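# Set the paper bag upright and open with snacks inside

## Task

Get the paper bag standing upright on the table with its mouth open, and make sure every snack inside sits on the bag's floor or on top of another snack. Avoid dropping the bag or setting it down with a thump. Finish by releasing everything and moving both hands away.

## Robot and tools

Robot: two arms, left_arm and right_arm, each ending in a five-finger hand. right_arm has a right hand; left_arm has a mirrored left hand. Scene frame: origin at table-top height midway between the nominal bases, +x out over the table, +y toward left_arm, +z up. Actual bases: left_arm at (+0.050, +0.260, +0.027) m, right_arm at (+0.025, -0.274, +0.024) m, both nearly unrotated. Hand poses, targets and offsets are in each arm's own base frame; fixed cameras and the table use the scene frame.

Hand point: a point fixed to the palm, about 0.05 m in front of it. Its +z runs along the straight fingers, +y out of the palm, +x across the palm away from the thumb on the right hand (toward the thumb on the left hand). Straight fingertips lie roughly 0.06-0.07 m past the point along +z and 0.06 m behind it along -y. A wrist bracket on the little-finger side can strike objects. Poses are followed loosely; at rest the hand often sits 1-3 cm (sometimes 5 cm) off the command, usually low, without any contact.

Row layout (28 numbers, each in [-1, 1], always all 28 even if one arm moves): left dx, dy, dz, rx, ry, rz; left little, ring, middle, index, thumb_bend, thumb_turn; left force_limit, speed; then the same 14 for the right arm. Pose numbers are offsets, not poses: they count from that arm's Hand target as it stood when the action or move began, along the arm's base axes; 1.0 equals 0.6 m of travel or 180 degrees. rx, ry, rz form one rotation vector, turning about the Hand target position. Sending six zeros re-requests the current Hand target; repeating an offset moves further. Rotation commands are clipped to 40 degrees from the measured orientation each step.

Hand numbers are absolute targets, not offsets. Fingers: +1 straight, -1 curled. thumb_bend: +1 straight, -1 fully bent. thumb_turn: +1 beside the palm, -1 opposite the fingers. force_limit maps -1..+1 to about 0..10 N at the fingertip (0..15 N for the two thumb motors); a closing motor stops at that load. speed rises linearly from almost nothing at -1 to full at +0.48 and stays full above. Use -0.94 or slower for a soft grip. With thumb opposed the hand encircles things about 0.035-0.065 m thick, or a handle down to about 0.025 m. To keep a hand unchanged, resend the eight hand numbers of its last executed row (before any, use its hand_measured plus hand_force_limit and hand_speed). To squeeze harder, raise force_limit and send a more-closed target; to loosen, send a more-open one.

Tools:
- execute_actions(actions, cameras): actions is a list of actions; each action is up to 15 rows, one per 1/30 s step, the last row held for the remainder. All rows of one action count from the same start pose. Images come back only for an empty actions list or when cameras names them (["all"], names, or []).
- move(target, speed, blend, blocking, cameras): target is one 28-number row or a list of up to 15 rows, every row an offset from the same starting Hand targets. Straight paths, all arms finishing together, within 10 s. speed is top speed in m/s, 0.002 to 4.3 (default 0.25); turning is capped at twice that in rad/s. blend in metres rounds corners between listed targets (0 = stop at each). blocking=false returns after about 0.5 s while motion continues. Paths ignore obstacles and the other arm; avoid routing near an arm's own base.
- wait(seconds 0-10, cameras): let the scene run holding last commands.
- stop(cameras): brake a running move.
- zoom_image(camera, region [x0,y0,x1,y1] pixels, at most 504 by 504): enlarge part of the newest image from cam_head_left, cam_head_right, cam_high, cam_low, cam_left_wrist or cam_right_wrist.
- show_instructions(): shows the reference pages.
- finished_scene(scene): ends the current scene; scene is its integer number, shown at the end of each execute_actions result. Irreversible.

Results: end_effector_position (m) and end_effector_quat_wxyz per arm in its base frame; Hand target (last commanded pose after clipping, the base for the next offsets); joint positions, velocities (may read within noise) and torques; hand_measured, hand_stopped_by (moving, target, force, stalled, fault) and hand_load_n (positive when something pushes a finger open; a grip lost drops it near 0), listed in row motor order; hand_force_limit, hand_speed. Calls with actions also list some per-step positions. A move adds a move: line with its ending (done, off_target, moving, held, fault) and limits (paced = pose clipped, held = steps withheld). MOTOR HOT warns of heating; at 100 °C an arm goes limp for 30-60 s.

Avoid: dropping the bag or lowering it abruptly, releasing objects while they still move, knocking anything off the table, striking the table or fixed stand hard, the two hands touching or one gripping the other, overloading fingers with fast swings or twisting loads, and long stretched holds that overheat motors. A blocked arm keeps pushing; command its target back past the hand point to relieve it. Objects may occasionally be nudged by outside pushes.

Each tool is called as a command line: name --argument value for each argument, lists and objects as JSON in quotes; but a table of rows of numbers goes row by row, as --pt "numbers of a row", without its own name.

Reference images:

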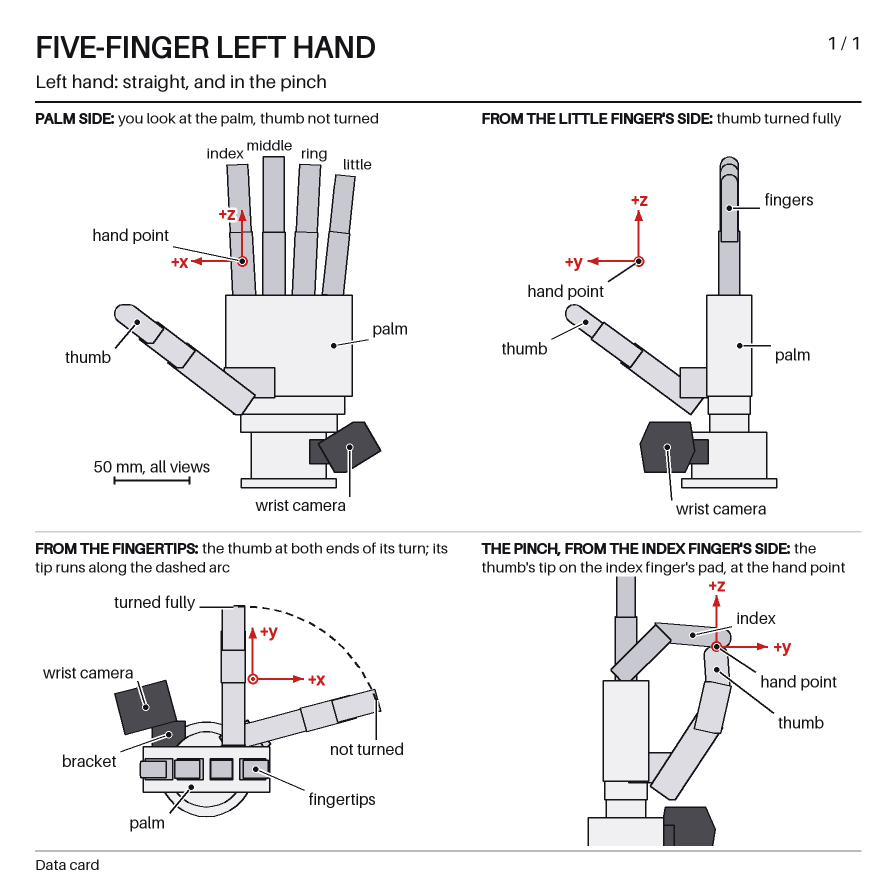

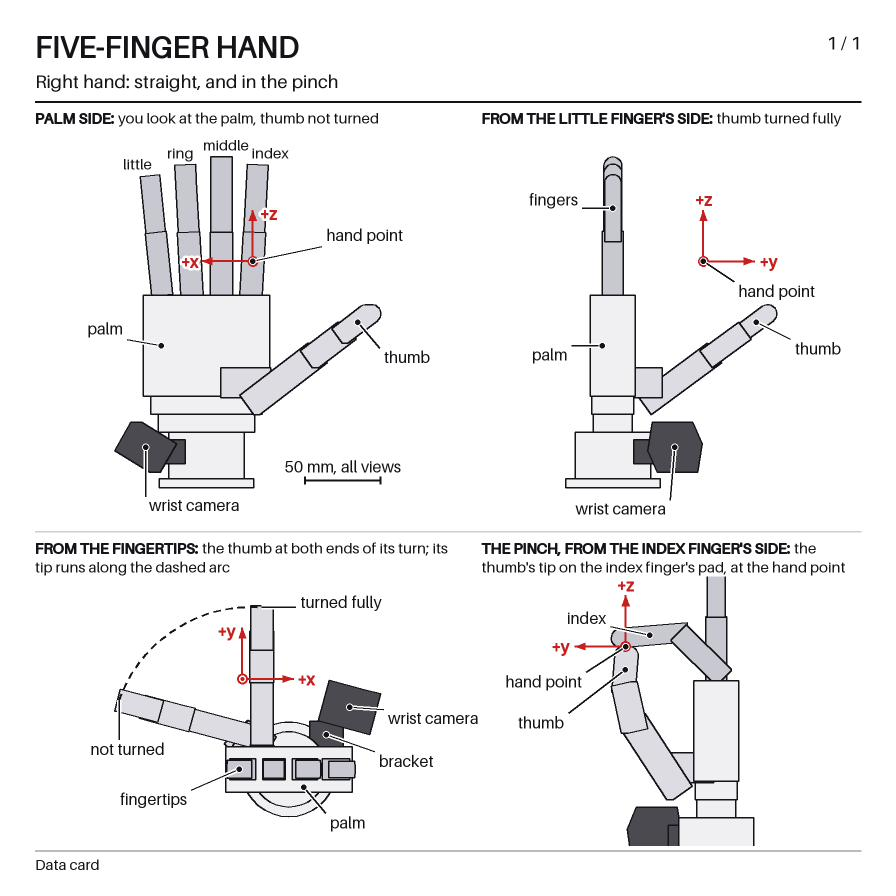

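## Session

execute_actions --actions '[]'

zoom_image --camera "cam_high" --region '[200, 60, 500, 340]'

Scene clock: 0.00 s.
left_arm: end_effector_position=(+0.5690, +0.0779, +0.3367) hand_measured=(+1.000, +1.000, +1.000, +1.000, +1.000, +1.000) hand_load_n=(+0.0, +0.0, +0.0, +0.0, +0.0, +0.0) hand_stopped_by=(target, target, target, target, target, target) hand_force_limit=0.00 hand_speed=-0.80 end_effector_quat_wxyz=(-0.484, +0.860, +0.002, +0.164) | right_arm: end_effector_position=(+0.7684, +0.3034, +0.2009) hand_measured=(+1.000, +1.000, +1.000, +1.000, +1.000, +1.000) hand_load_n=(+0.0, +0.0, +0.0, +0.0, +0.0, +0.0) hand_stopped_by=(target, target, target, target, target, target) hand_force_limit=0.00 hand_speed=-0.80 end_effector_quat_wxyz=(-0.333, +0.635, +0.348, +0.604)
Joint positions: left_arm=[-0.097 1.515 1.586 -1.248 -1.027 -1.449] | right_arm=[0.276 1.995 1.44 0.49 -0.728 -1.612]
Joint velocities: within noise
Joint torques (N m): no reading
Heat: left arm: hottest waist 27 °C; right arm: hottest waist 29 °C.
Hand target: left_arm +0.5747, +0.0777, +0.3560; -0.483, +0.856, +0.014, +0.183 | right_arm +0.7745, +0.3064, +0.2394; -0.327, +0.611, +0.355, +0.627
camera_calibration:
cam_left_wrist: T_world_to_cam=[[0.0653499, 0.475912, 0.877061, -0.372058], [0.698711, -0.649334, 0.300281, -0.443555], [0.712413, 0.593189, -0.374959, -0.207671], [0, 0, 0, 1]] pos_world=[0.482179, 0.0122401, 0.381641]
cam_right_wrist: T_world_to_cam=[[0.804698, -0.53884, 0.249222, -0.506844], [-0.139385, -0.57953, -0.802943, 0.444695], [0.57709, 0.611389, -0.541453, -0.404425], [0, 0, 0, 1]] pos_world=[0.70323, 0.231867, 0.264404]

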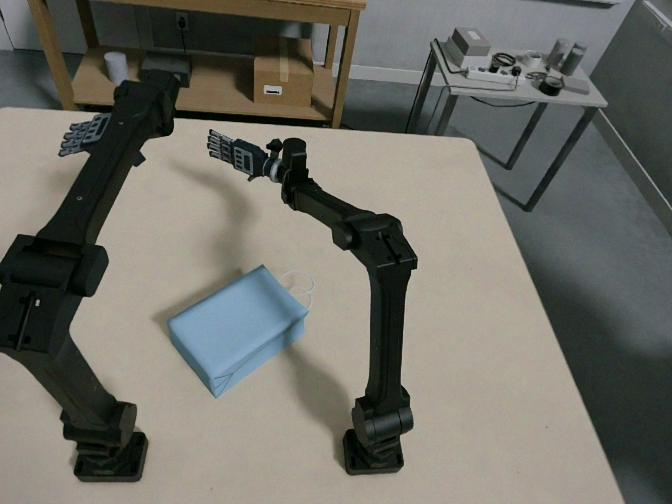

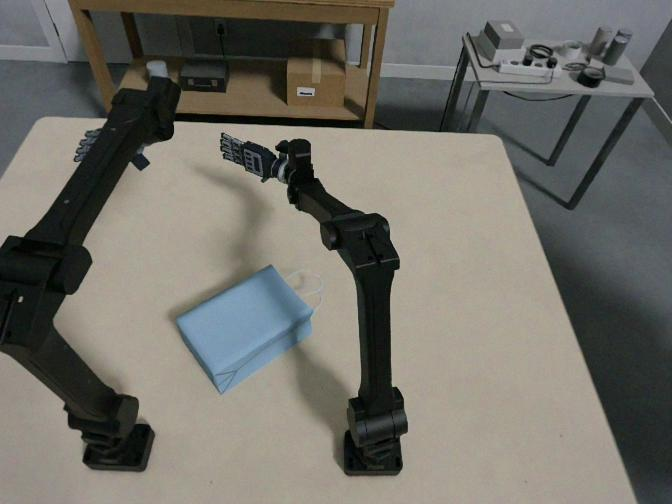

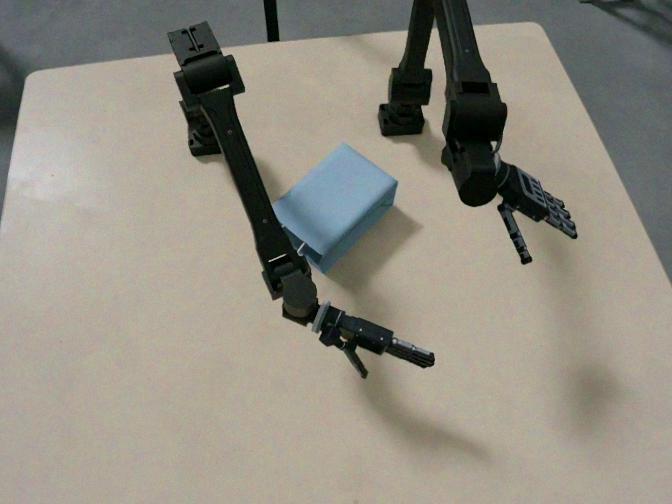

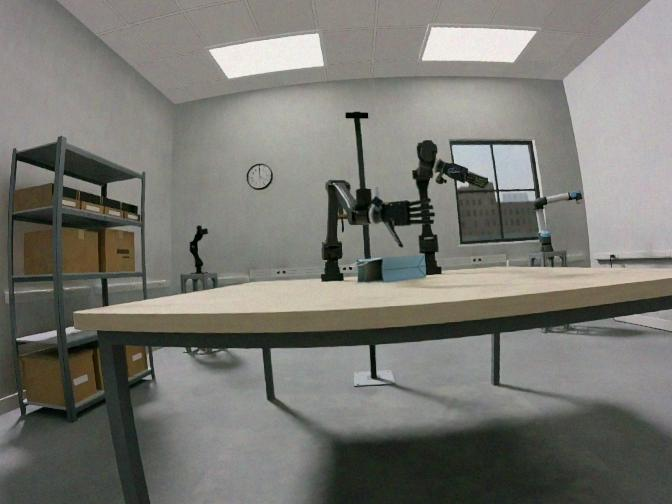

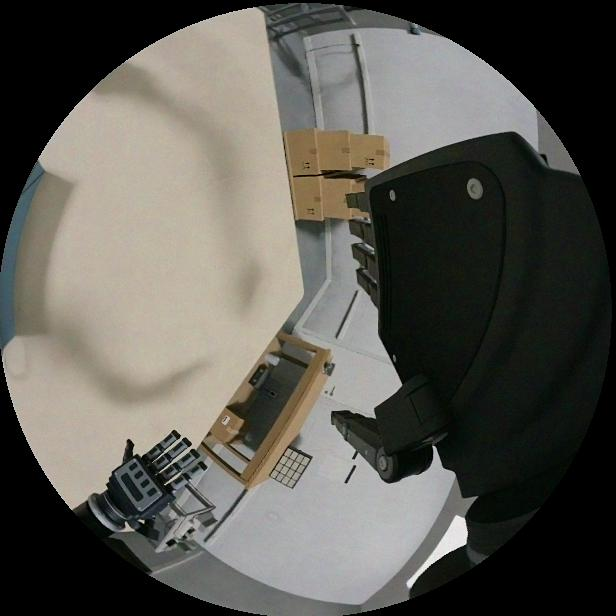

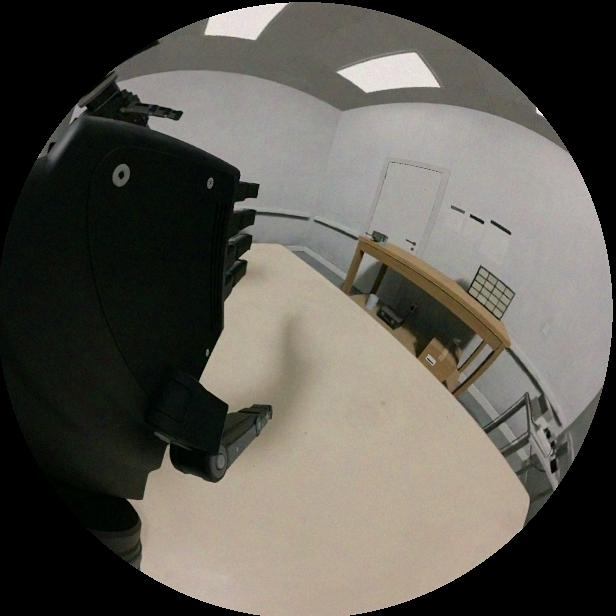

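Scaled by 1.680 from the camera's 672x504 image, which has a finer 960x720 frame.

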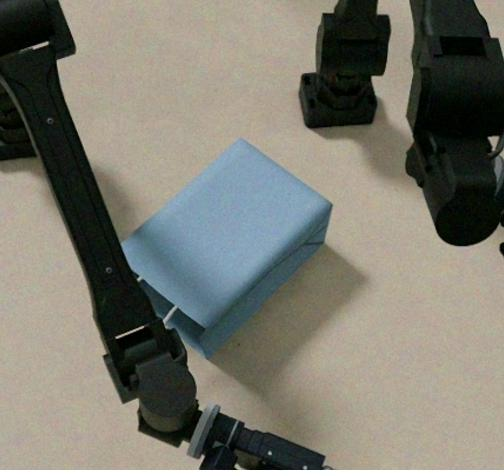

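move --target '[0,0,0,0,0,0,1,1,1,1,1,1,0,-0.8,-0.291,-0.761,0.25,0,0,-0.333,1,1,1,1,1,1,0,-0.8]' --speed 0.3 --cameras '["cam_head_left","cam_head_right","cam_high","cam_low"]'

zoom_image --camera "cam_head_left" --region '[150, 250, 330, 410]'

zoom_image --camera "cam_head_right" --region '[150, 250, 330, 410]'

zoom_image --camera "cam_high" --region '[250, 130, 410, 290]'

zoom_image --camera "cam_low" --region '[340, 230, 450, 300]'

Scene clock: 7.30 s.
left_arm: end_effector_position=(+0.5690, +0.0779, +0.3367) hand_measured=(+1.000, +1.000, +1.000, +1.000, +1.000, +1.000) hand_load_n=(+0.0, -0.5, +0.0, +0.0, +0.0, -0.5) hand_stopped_by=(target, target, target, target, target, target) hand_force_limit=0.00 hand_speed=-0.80 end_effector_quat_wxyz=(-0.484, +0.860, +0.002, +0.164) | right_arm: end_effector_position=(+0.6013, -0.1532, +0.3644) hand_measured=(+1.000, +1.000, +1.000, +1.000, +1.000, +1.000) hand_load_n=(+0.0, +0.0, -0.5, +0.0, +0.0, +0.0) hand_stopped_by=(target, target, target, target, target, target) hand_force_limit=0.00 hand_speed=-0.80 end_effector_quat_wxyz=(+0.028, +0.720, -0.004, +0.694)
Joint positions: left_arm=[-0.097 1.515 1.586 -1.248 -1.027 -1.449] | right_arm=[-0.198 1.284 0.991 0.257 -0.153 -1.612]
Joint torques (N m): left_arm=[-0.38 -16.09 9.95 1.02 -0.66 -0.04] | right_arm=[-0.62 -10.58 10.69 0.88 -0.01 0]
Heat: left arm: hottest waist 27 °C; right arm: hottest waist 29 °C.
Hand target: left_arm +0.5747, +0.0777, +0.3560; -0.483, +0.856, +0.014, +0.183 | right_arm +0.5999, -0.1502, +0.3894; +0.030, +0.707, +0.002, +0.707
Off the commanded pose: left_arm 0.020 m, 3 deg | right_arm 0.025 m, 2 deg.
move: off_target (left_arm, right_arm)
Images, in order (width x height): cam_head_left 672x504, cam_head_right 672x504, cam_high 672x504, cam_low 672x504.

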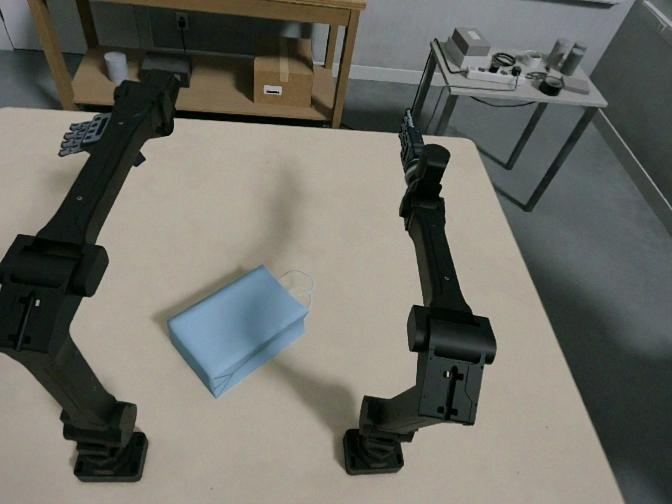

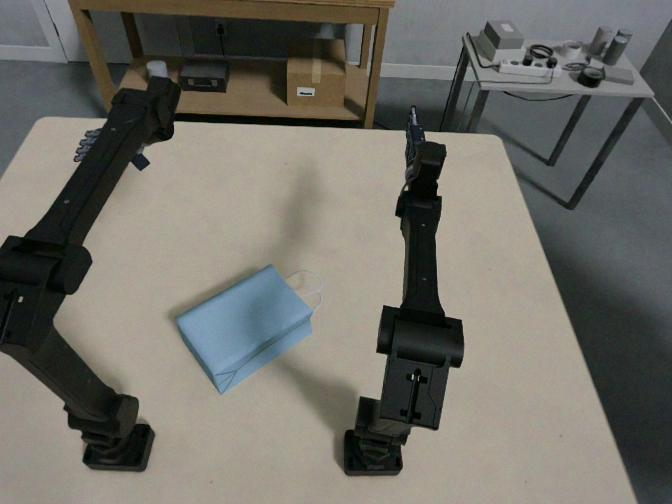

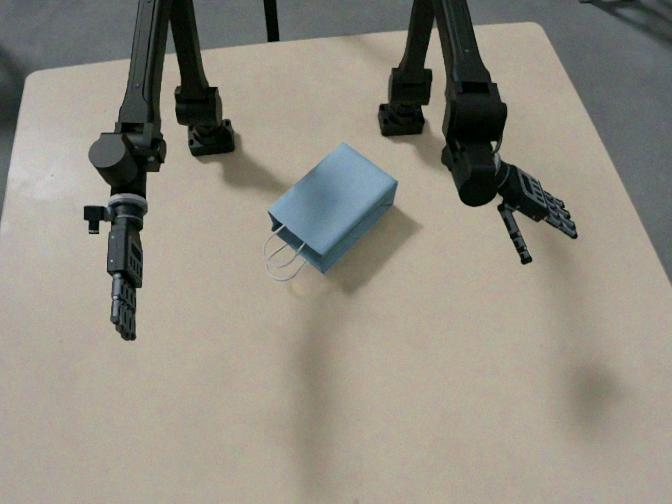

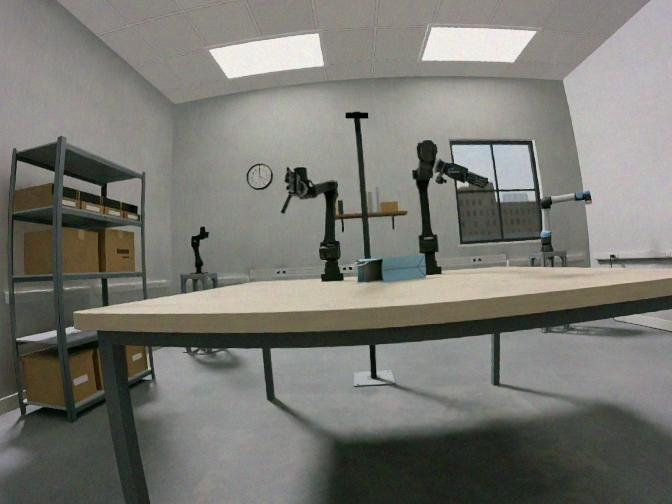

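Scaled by 2.800 from the camera's 672x504 image, which has a finer 960x720 frame.

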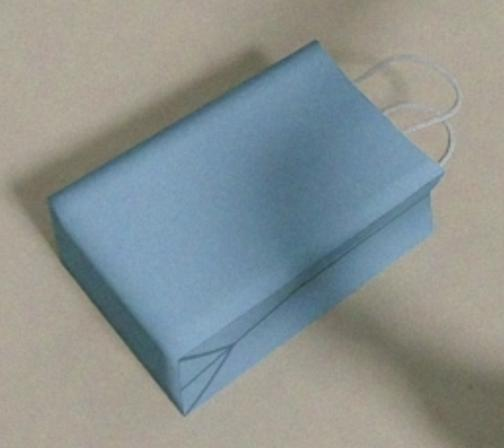

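Scaled by 2.800 from the camera's 672x504 image, which has a finer 960x720 frame.

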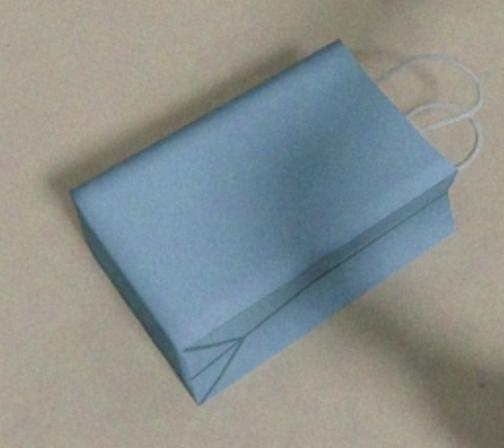

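Scaled by 3.150 from the camera's 672x504 image, which has a finer 960x720 frame.

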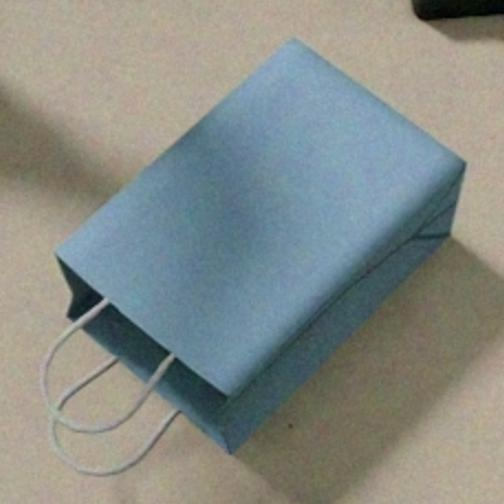

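Scaled by 4.582 from the camera's 672x504 image, which has a finer 960x720 frame.

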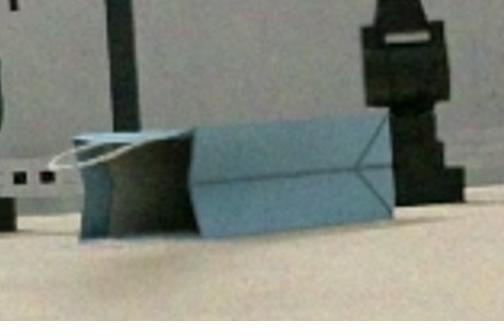

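move --target '[-0.3395,-0.648,-0.193,-0.0036,0.437,-0.680,-1,-1,1,1,1,-1,0,0,0,0,0,0,0,0,1,1,1,1,1,1,0,-0.8]' --speed 0.35 --cameras '["cam_head_left","cam_high","cam_low","cam_left_wrist"]'

zoom_image --camera "cam_head_left" --region '[220, 160, 340, 340]'

zoom_image --camera "cam_high" --region '[250, 130, 370, 290]'

zoom_image --camera "cam_left_wrist" --region '[150, 150, 400, 400]'

Scene clock: 12.97 s.
left_arm: end_effector_position=(+0.3584, -0.3002, +0.2271) hand_measured=(-1.000, -1.000, +1.000, +1.000, +1.000, -1.000) hand_load_n=(+0.0, +0.0, +0.0, +0.0, +0.0, +0.0) hand_stopped_by=(target, target, target, target, target, target) hand_force_limit=0.00 hand_speed=0.00 end_effector_quat_wxyz=(-0.011, -0.371, +0.929, +0.017) | right_arm: end_effector_position=(+0.6013, -0.1532, +0.3644) hand_measured=(+1.000, +1.000, +1.000, +1.000, +1.000, +1.000) hand_load_n=(+0.0, +0.0, +0.0, +0.0, +0.0, +0.0) hand_stopped_by=(target, target, target, target, target, target) hand_force_limit=0.00 hand_speed=-0.80 end_effector_quat_wxyz=(+0.028, +0.720, -0.004, +0.694)
Joint positions: left_arm=[-0.651 1.761 1.768 -1.618 0.001 0.16] | right_arm=[-0.198 1.284 0.991 0.257 -0.153 -1.612]
Joint torques (N m): left_arm=[-1.03 -17.73 11.75 -0.38 0.3 0.08] | right_arm=[-0.38 -10.93 10.47 0.72 0 0.08]
Heat: left arm: hottest elbow 28 °C; right arm: hottest waist 29 °C.
Hand target: left_arm +0.3710, -0.3111, +0.2402; +0.000, -0.362, +0.932, -0.001 | right_arm +0.5999, -0.1502, +0.3894; +0.030, +0.707, +0.002, +0.707
Off the commanded pose: left_arm 0.021 m, 3 deg | right_arm 0.025 m, 2 deg.
move: off_target (left_arm, right_arm)
camera_calibration:
cam_left_wrist: T_world_to_cam=[[0.496733, -0.867357, -0.0307957, -0.433879], [-0.742648, -0.44314, 0.502097, 0.0237173], [-0.449144, -0.226538, -0.864263, 0.406835], [0, 0, 0, 1]] pos_world=[0.415863, -0.273654, 0.326342]
Images, in order (width x height): cam_head_left 672x504, cam_high 672x504, cam_low 672x504, cam_left_wrist 616x616.

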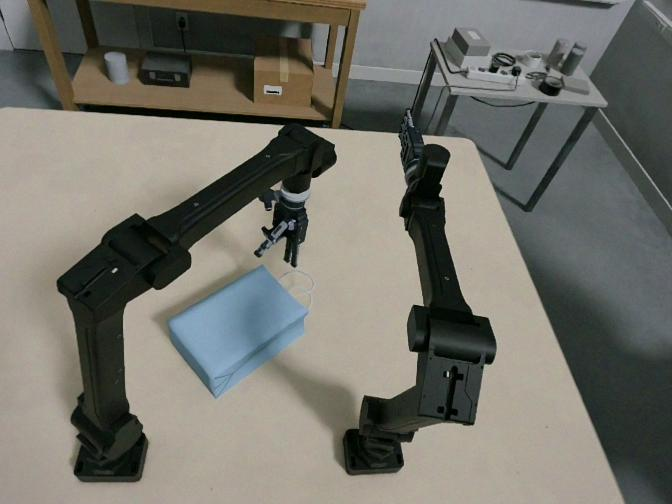

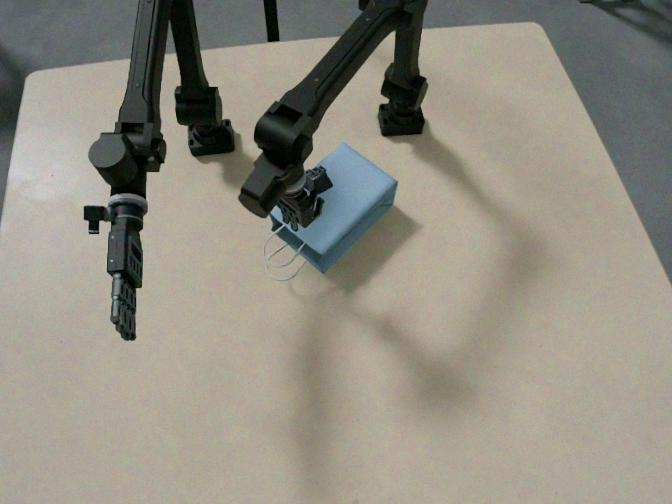

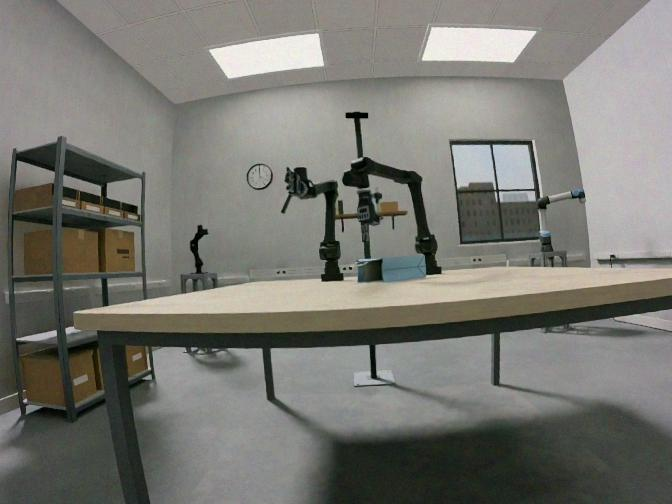

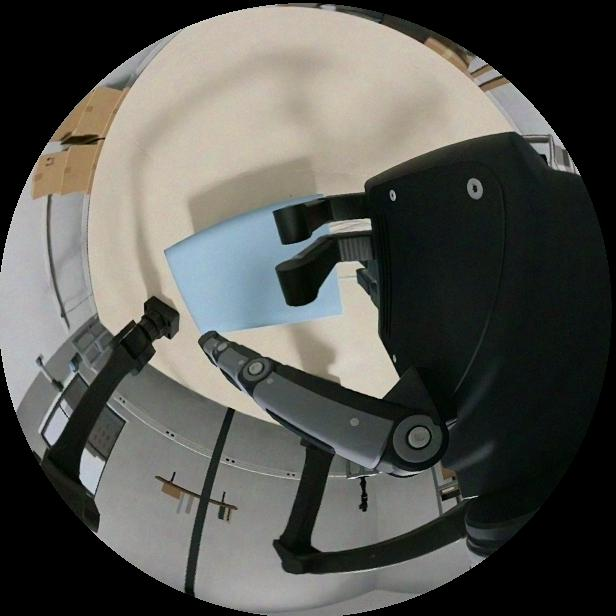

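Scaled by 2.800 from the camera's 672x504 image, which has a finer 960x720 frame.

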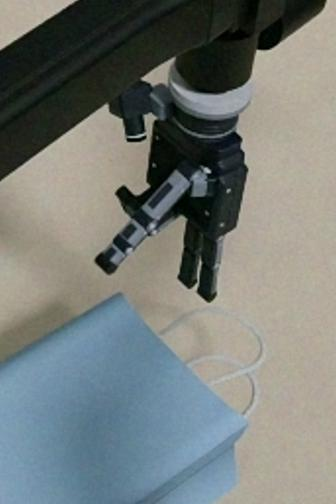

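Scaled by 3.150 from the camera's 672x504 image, which has a finer 960x720 frame.

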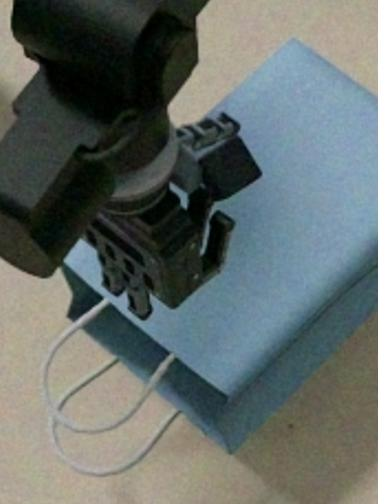

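Scaled by 2.016 from the camera's 616x616 image, which has a finer 880x880 frame.

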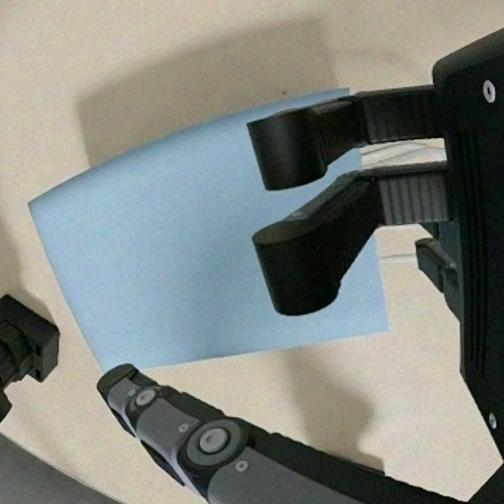

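move --target '[-0.0233,-0.0348,-0.142,0,0,0,-1,-1,1,1,1,-1,0,0,0,0,0,0,0,0,1,1,1,1,1,1,0,-0.8]' --speed 0.15 --cameras '["cam_head_left","cam_high","cam_low","cam_left_wrist"]'

zoom_image --camera "cam_high" --region '[250, 130, 370, 290]'

zoom_image --camera "cam_left_wrist" --region '[150, 150, 400, 400]'

Scene clock: 14.97 s.
left_arm: end_effector_position=(+0.3573, -0.3249, +0.1638) hand_measured=(-1.000, -1.000, +1.000, +1.000, +1.000, -1.000) hand_load_n=(+0.0, -0.5, +0.0, +0.0, +0.0, +0.0) hand_stopped_by=(target, target, target, target, target, target) hand_force_limit=0.00 hand_speed=0.00 end_effector_quat_wxyz=(+0.000, -0.360, +0.933, +0.000) | right_arm: end_effector_position=(+0.6013, -0.1532, +0.3644) hand_measured=(+1.000, +1.000, +1.000, +1.000, +1.000, +1.000) hand_load_n=(+0.0, +0.0, +0.0, +0.0, +0.0, +0.0) hand_stopped_by=(target, target, target, target, target, target) hand_force_limit=0.00 hand_speed=-0.80 end_effector_quat_wxyz=(+0.028, +0.720, -0.004, +0.694)
Joint positions: left_arm=[-0.691 1.784 1.641 -1.428 0.001 0.143] | right_arm=[-0.198 1.284 0.991 0.257 -0.153 -1.612]
Joint torques (N m): left_arm=[-1.32 -18.37 7.05 0.69 0.28 -0.12] | right_arm=[-0.32 -11.52 10.65 0.99 0 0.05]
Heat: left arm: hottest elbow 28 °C; right arm: hottest waist 29 °C.
Hand target: left_arm +0.3570, -0.3320, +0.1550; +0.000, -0.362, +0.932, -0.001 | right_arm +0.5999, -0.1502, +0.3894; +0.030, +0.707, +0.002, +0.707
Off the commanded pose: left_arm 0.011 m, 0 deg | right_arm 0.025 m, 2 deg.
move: off_target (left_arm, right_arm)
camera_calibration:
cam_left_wrist: T_world_to_cam=[[0.477041, -0.878861, 0.0059076, -0.459326], [-0.768066, -0.413616, 0.488872, 0.0645935], [-0.427207, -0.23775, -0.872335, 0.335937], [0, 0, 0, 1]] pos_world=[0.412244, -0.297098, 0.264186]
Images, in order (width x height): cam_head_left 672x504, cam_high 672x504, cam_low 672x504, cam_left_wrist 616x616.

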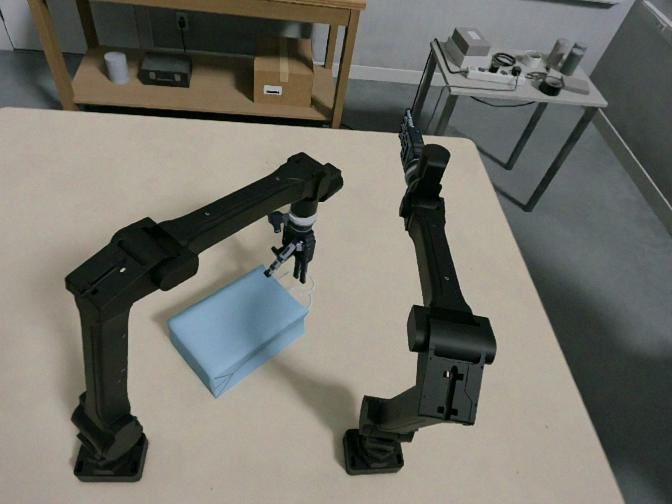

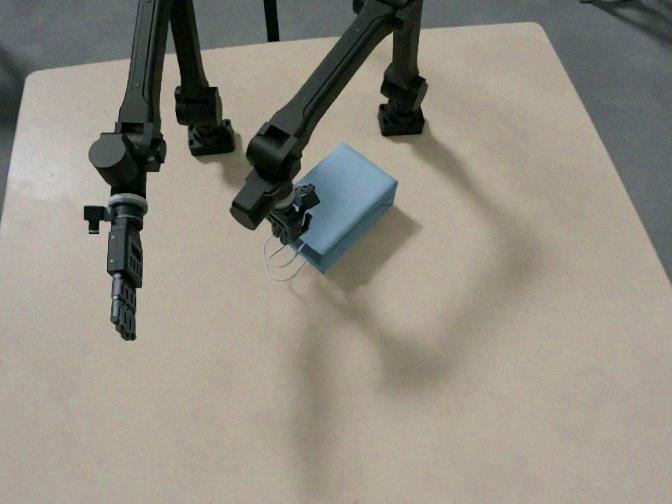

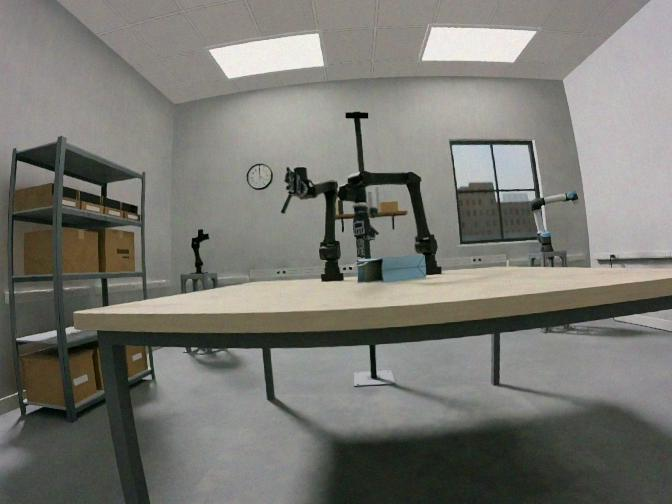

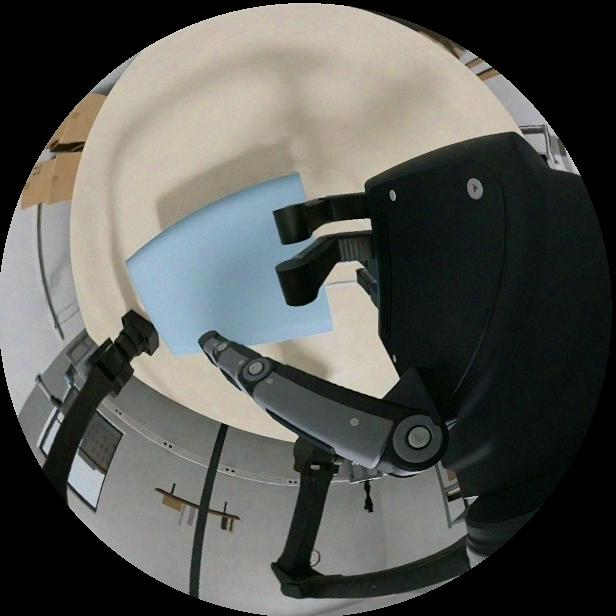

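Scaled by 3.150 from the camera's 672x504 image, which has a finer 960x720 frame.

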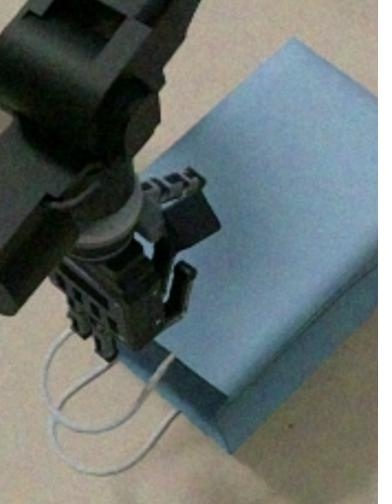

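Scaled by 2.016 from the camera's 616x616 image, which has a finer 880x880 frame.

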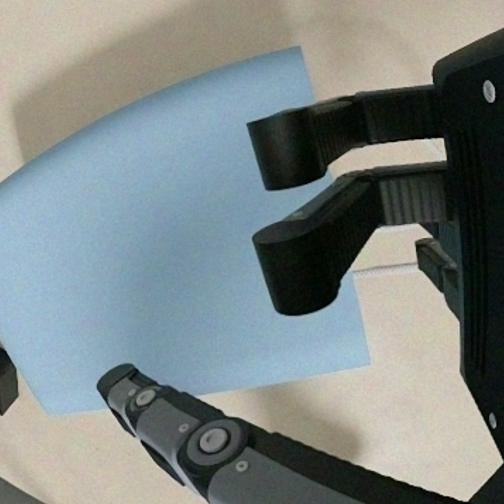

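move --target '[-0.002,0.0,-0.09,0,0,0,-1,-1,1,1,1,-1,0,0,0,0,0,0,0,0,1,1,1,1,1,1,0,-0.8]' --speed 0.12 --cameras '["cam_head_left","cam_high","cam_low","cam_left_wrist"]'

zoom_image --camera "cam_high" --region '[250, 180, 350, 290]'

zoom_image --camera "cam_left_wrist" --region '[150, 150, 400, 400]'

zoom_image --camera "cam_head_left" --region '[230, 210, 340, 340]'

zoom_image --camera "cam_low" --region '[340, 200, 440, 290]'

Scene clock: 16.57 s.
left_arm: end_effector_position=(+0.3572, -0.3249, +0.1101) hand_measured=(-1.000, -1.000, +1.000, +1.000, +1.000, -1.000) hand_load_n=(+0.0, +0.5, +0.0, +0.0, +0.0, +0.0) hand_stopped_by=(target, target, target, target, target, target) hand_force_limit=0.00 hand_speed=0.00 end_effector_quat_wxyz=(+0.000, -0.361, +0.933, +0.000) | right_arm: end_effector_position=(+0.6013, -0.1532, +0.3644) hand_measured=(+1.000, +1.000, +1.000, +1.000, +1.000, +1.000) hand_load_n=(+0.0, +0.0, +0.0, +0.0, +0.0, +0.0) hand_stopped_by=(target, target, target, target, target, target) hand_force_limit=0.00 hand_speed=-0.80 end_effector_quat_wxyz=(+0.028, +0.720, -0.004, +0.694)
Joint positions: left_arm=[-0.691 1.813 1.538 -1.296 0.001 0.142] | right_arm=[-0.198 1.284 0.991 0.257 -0.153 -1.612]
Joint torques (N m): left_arm=[-1.49 -18.43 6.83 0.69 0.28 -0.13] | right_arm=[-0.38 -10.17 10.47 0.94 -0.04 0.06]
Heat: left arm: hottest elbow 28 °C; right arm: hottest waist 29 °C.
Hand target: left_arm +0.3558, -0.3320, +0.1010; +0.000, -0.362, +0.932, -0.001 | right_arm +0.5999, -0.1502, +0.3894; +0.030, +0.707, +0.002, +0.707
Off the commanded pose: left_arm 0.012 m, 0 deg | right_arm 0.025 m, 2 deg.
move: off_target (left_arm, right_arm)
camera_calibration:
cam_left_wrist: T_world_to_cam=[[0.47831, -0.878171, 0.0059153, -0.459281], [-0.76749, -0.414733, 0.488831, 0.0902067], [-0.426824, -0.238353, -0.872358, 0.288717], [0, 0, 0, 1]] pos_world=[0.412143, -0.297099, 0.210486]
Images, in order (width x height): cam_head_left 672x504, cam_high 672x504, cam_low 672x504, cam_left_wrist 616x616.

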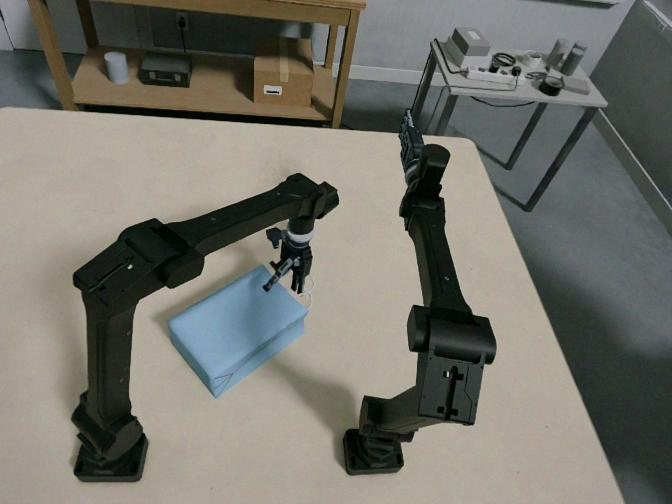

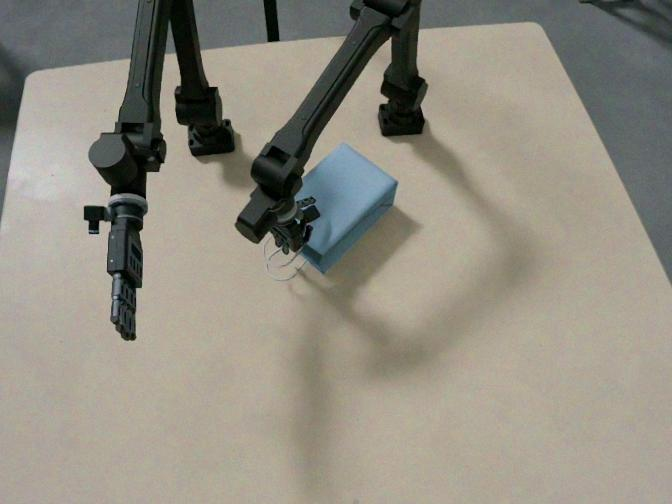

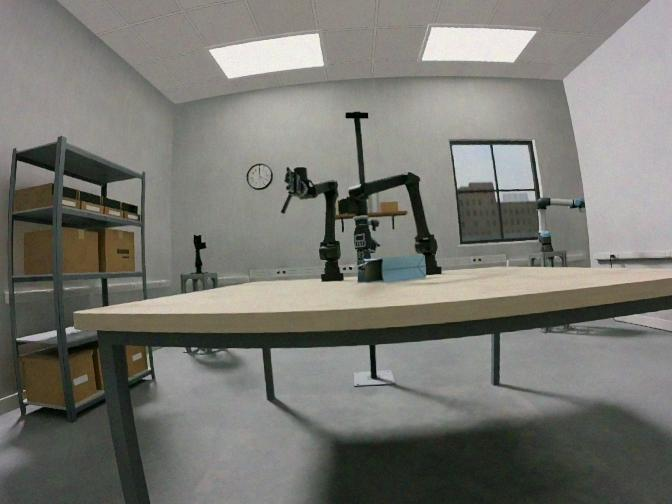

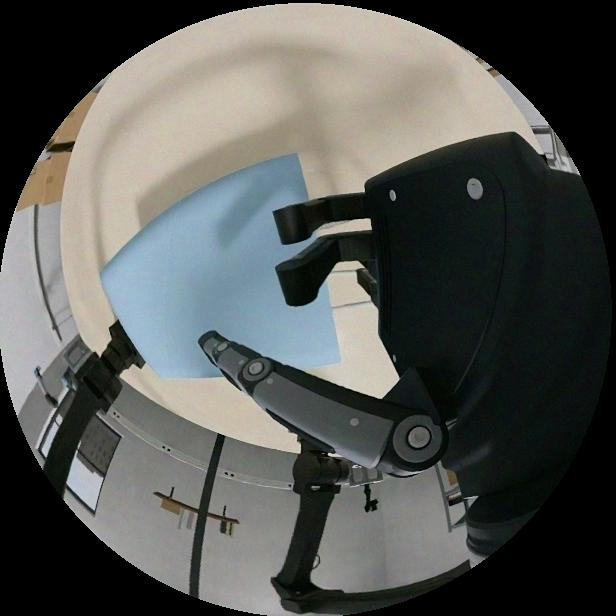

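Scaled by 4.582 from the camera's 672x504 image, which has a finer 960x720 frame.

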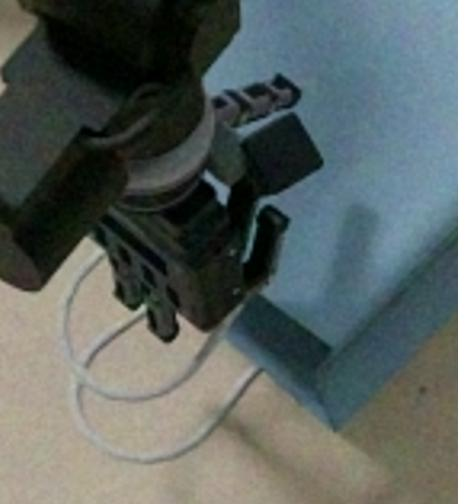

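Scaled by 2.016 from the camera's 616x616 image, which has a finer 880x880 frame.

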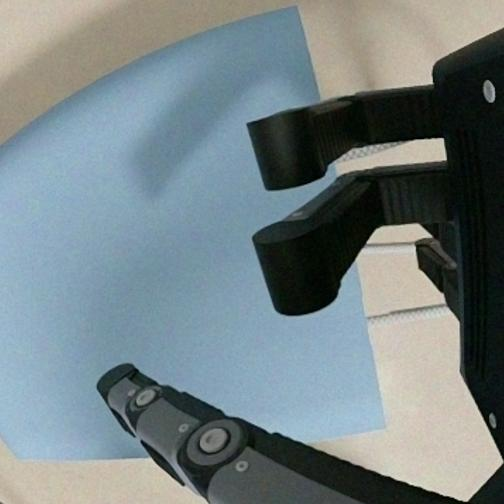

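Scaled by 3.877 from the camera's 672x504 image, which has a finer 960x720 frame.

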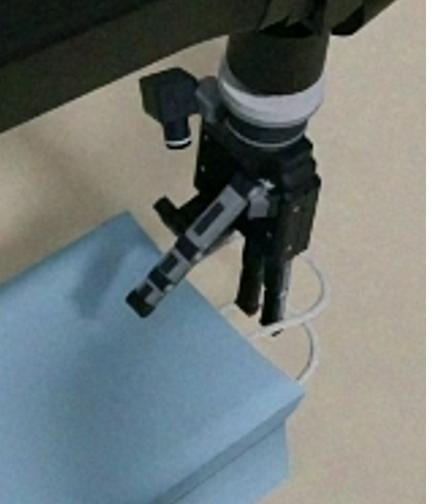

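Scaled by 5.040 from the camera's 672x504 image, which has a finer 960x720 frame.

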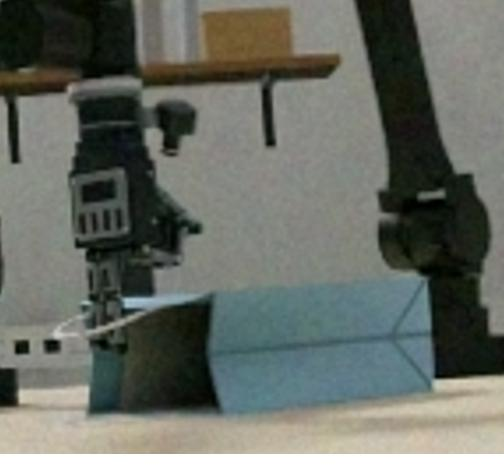

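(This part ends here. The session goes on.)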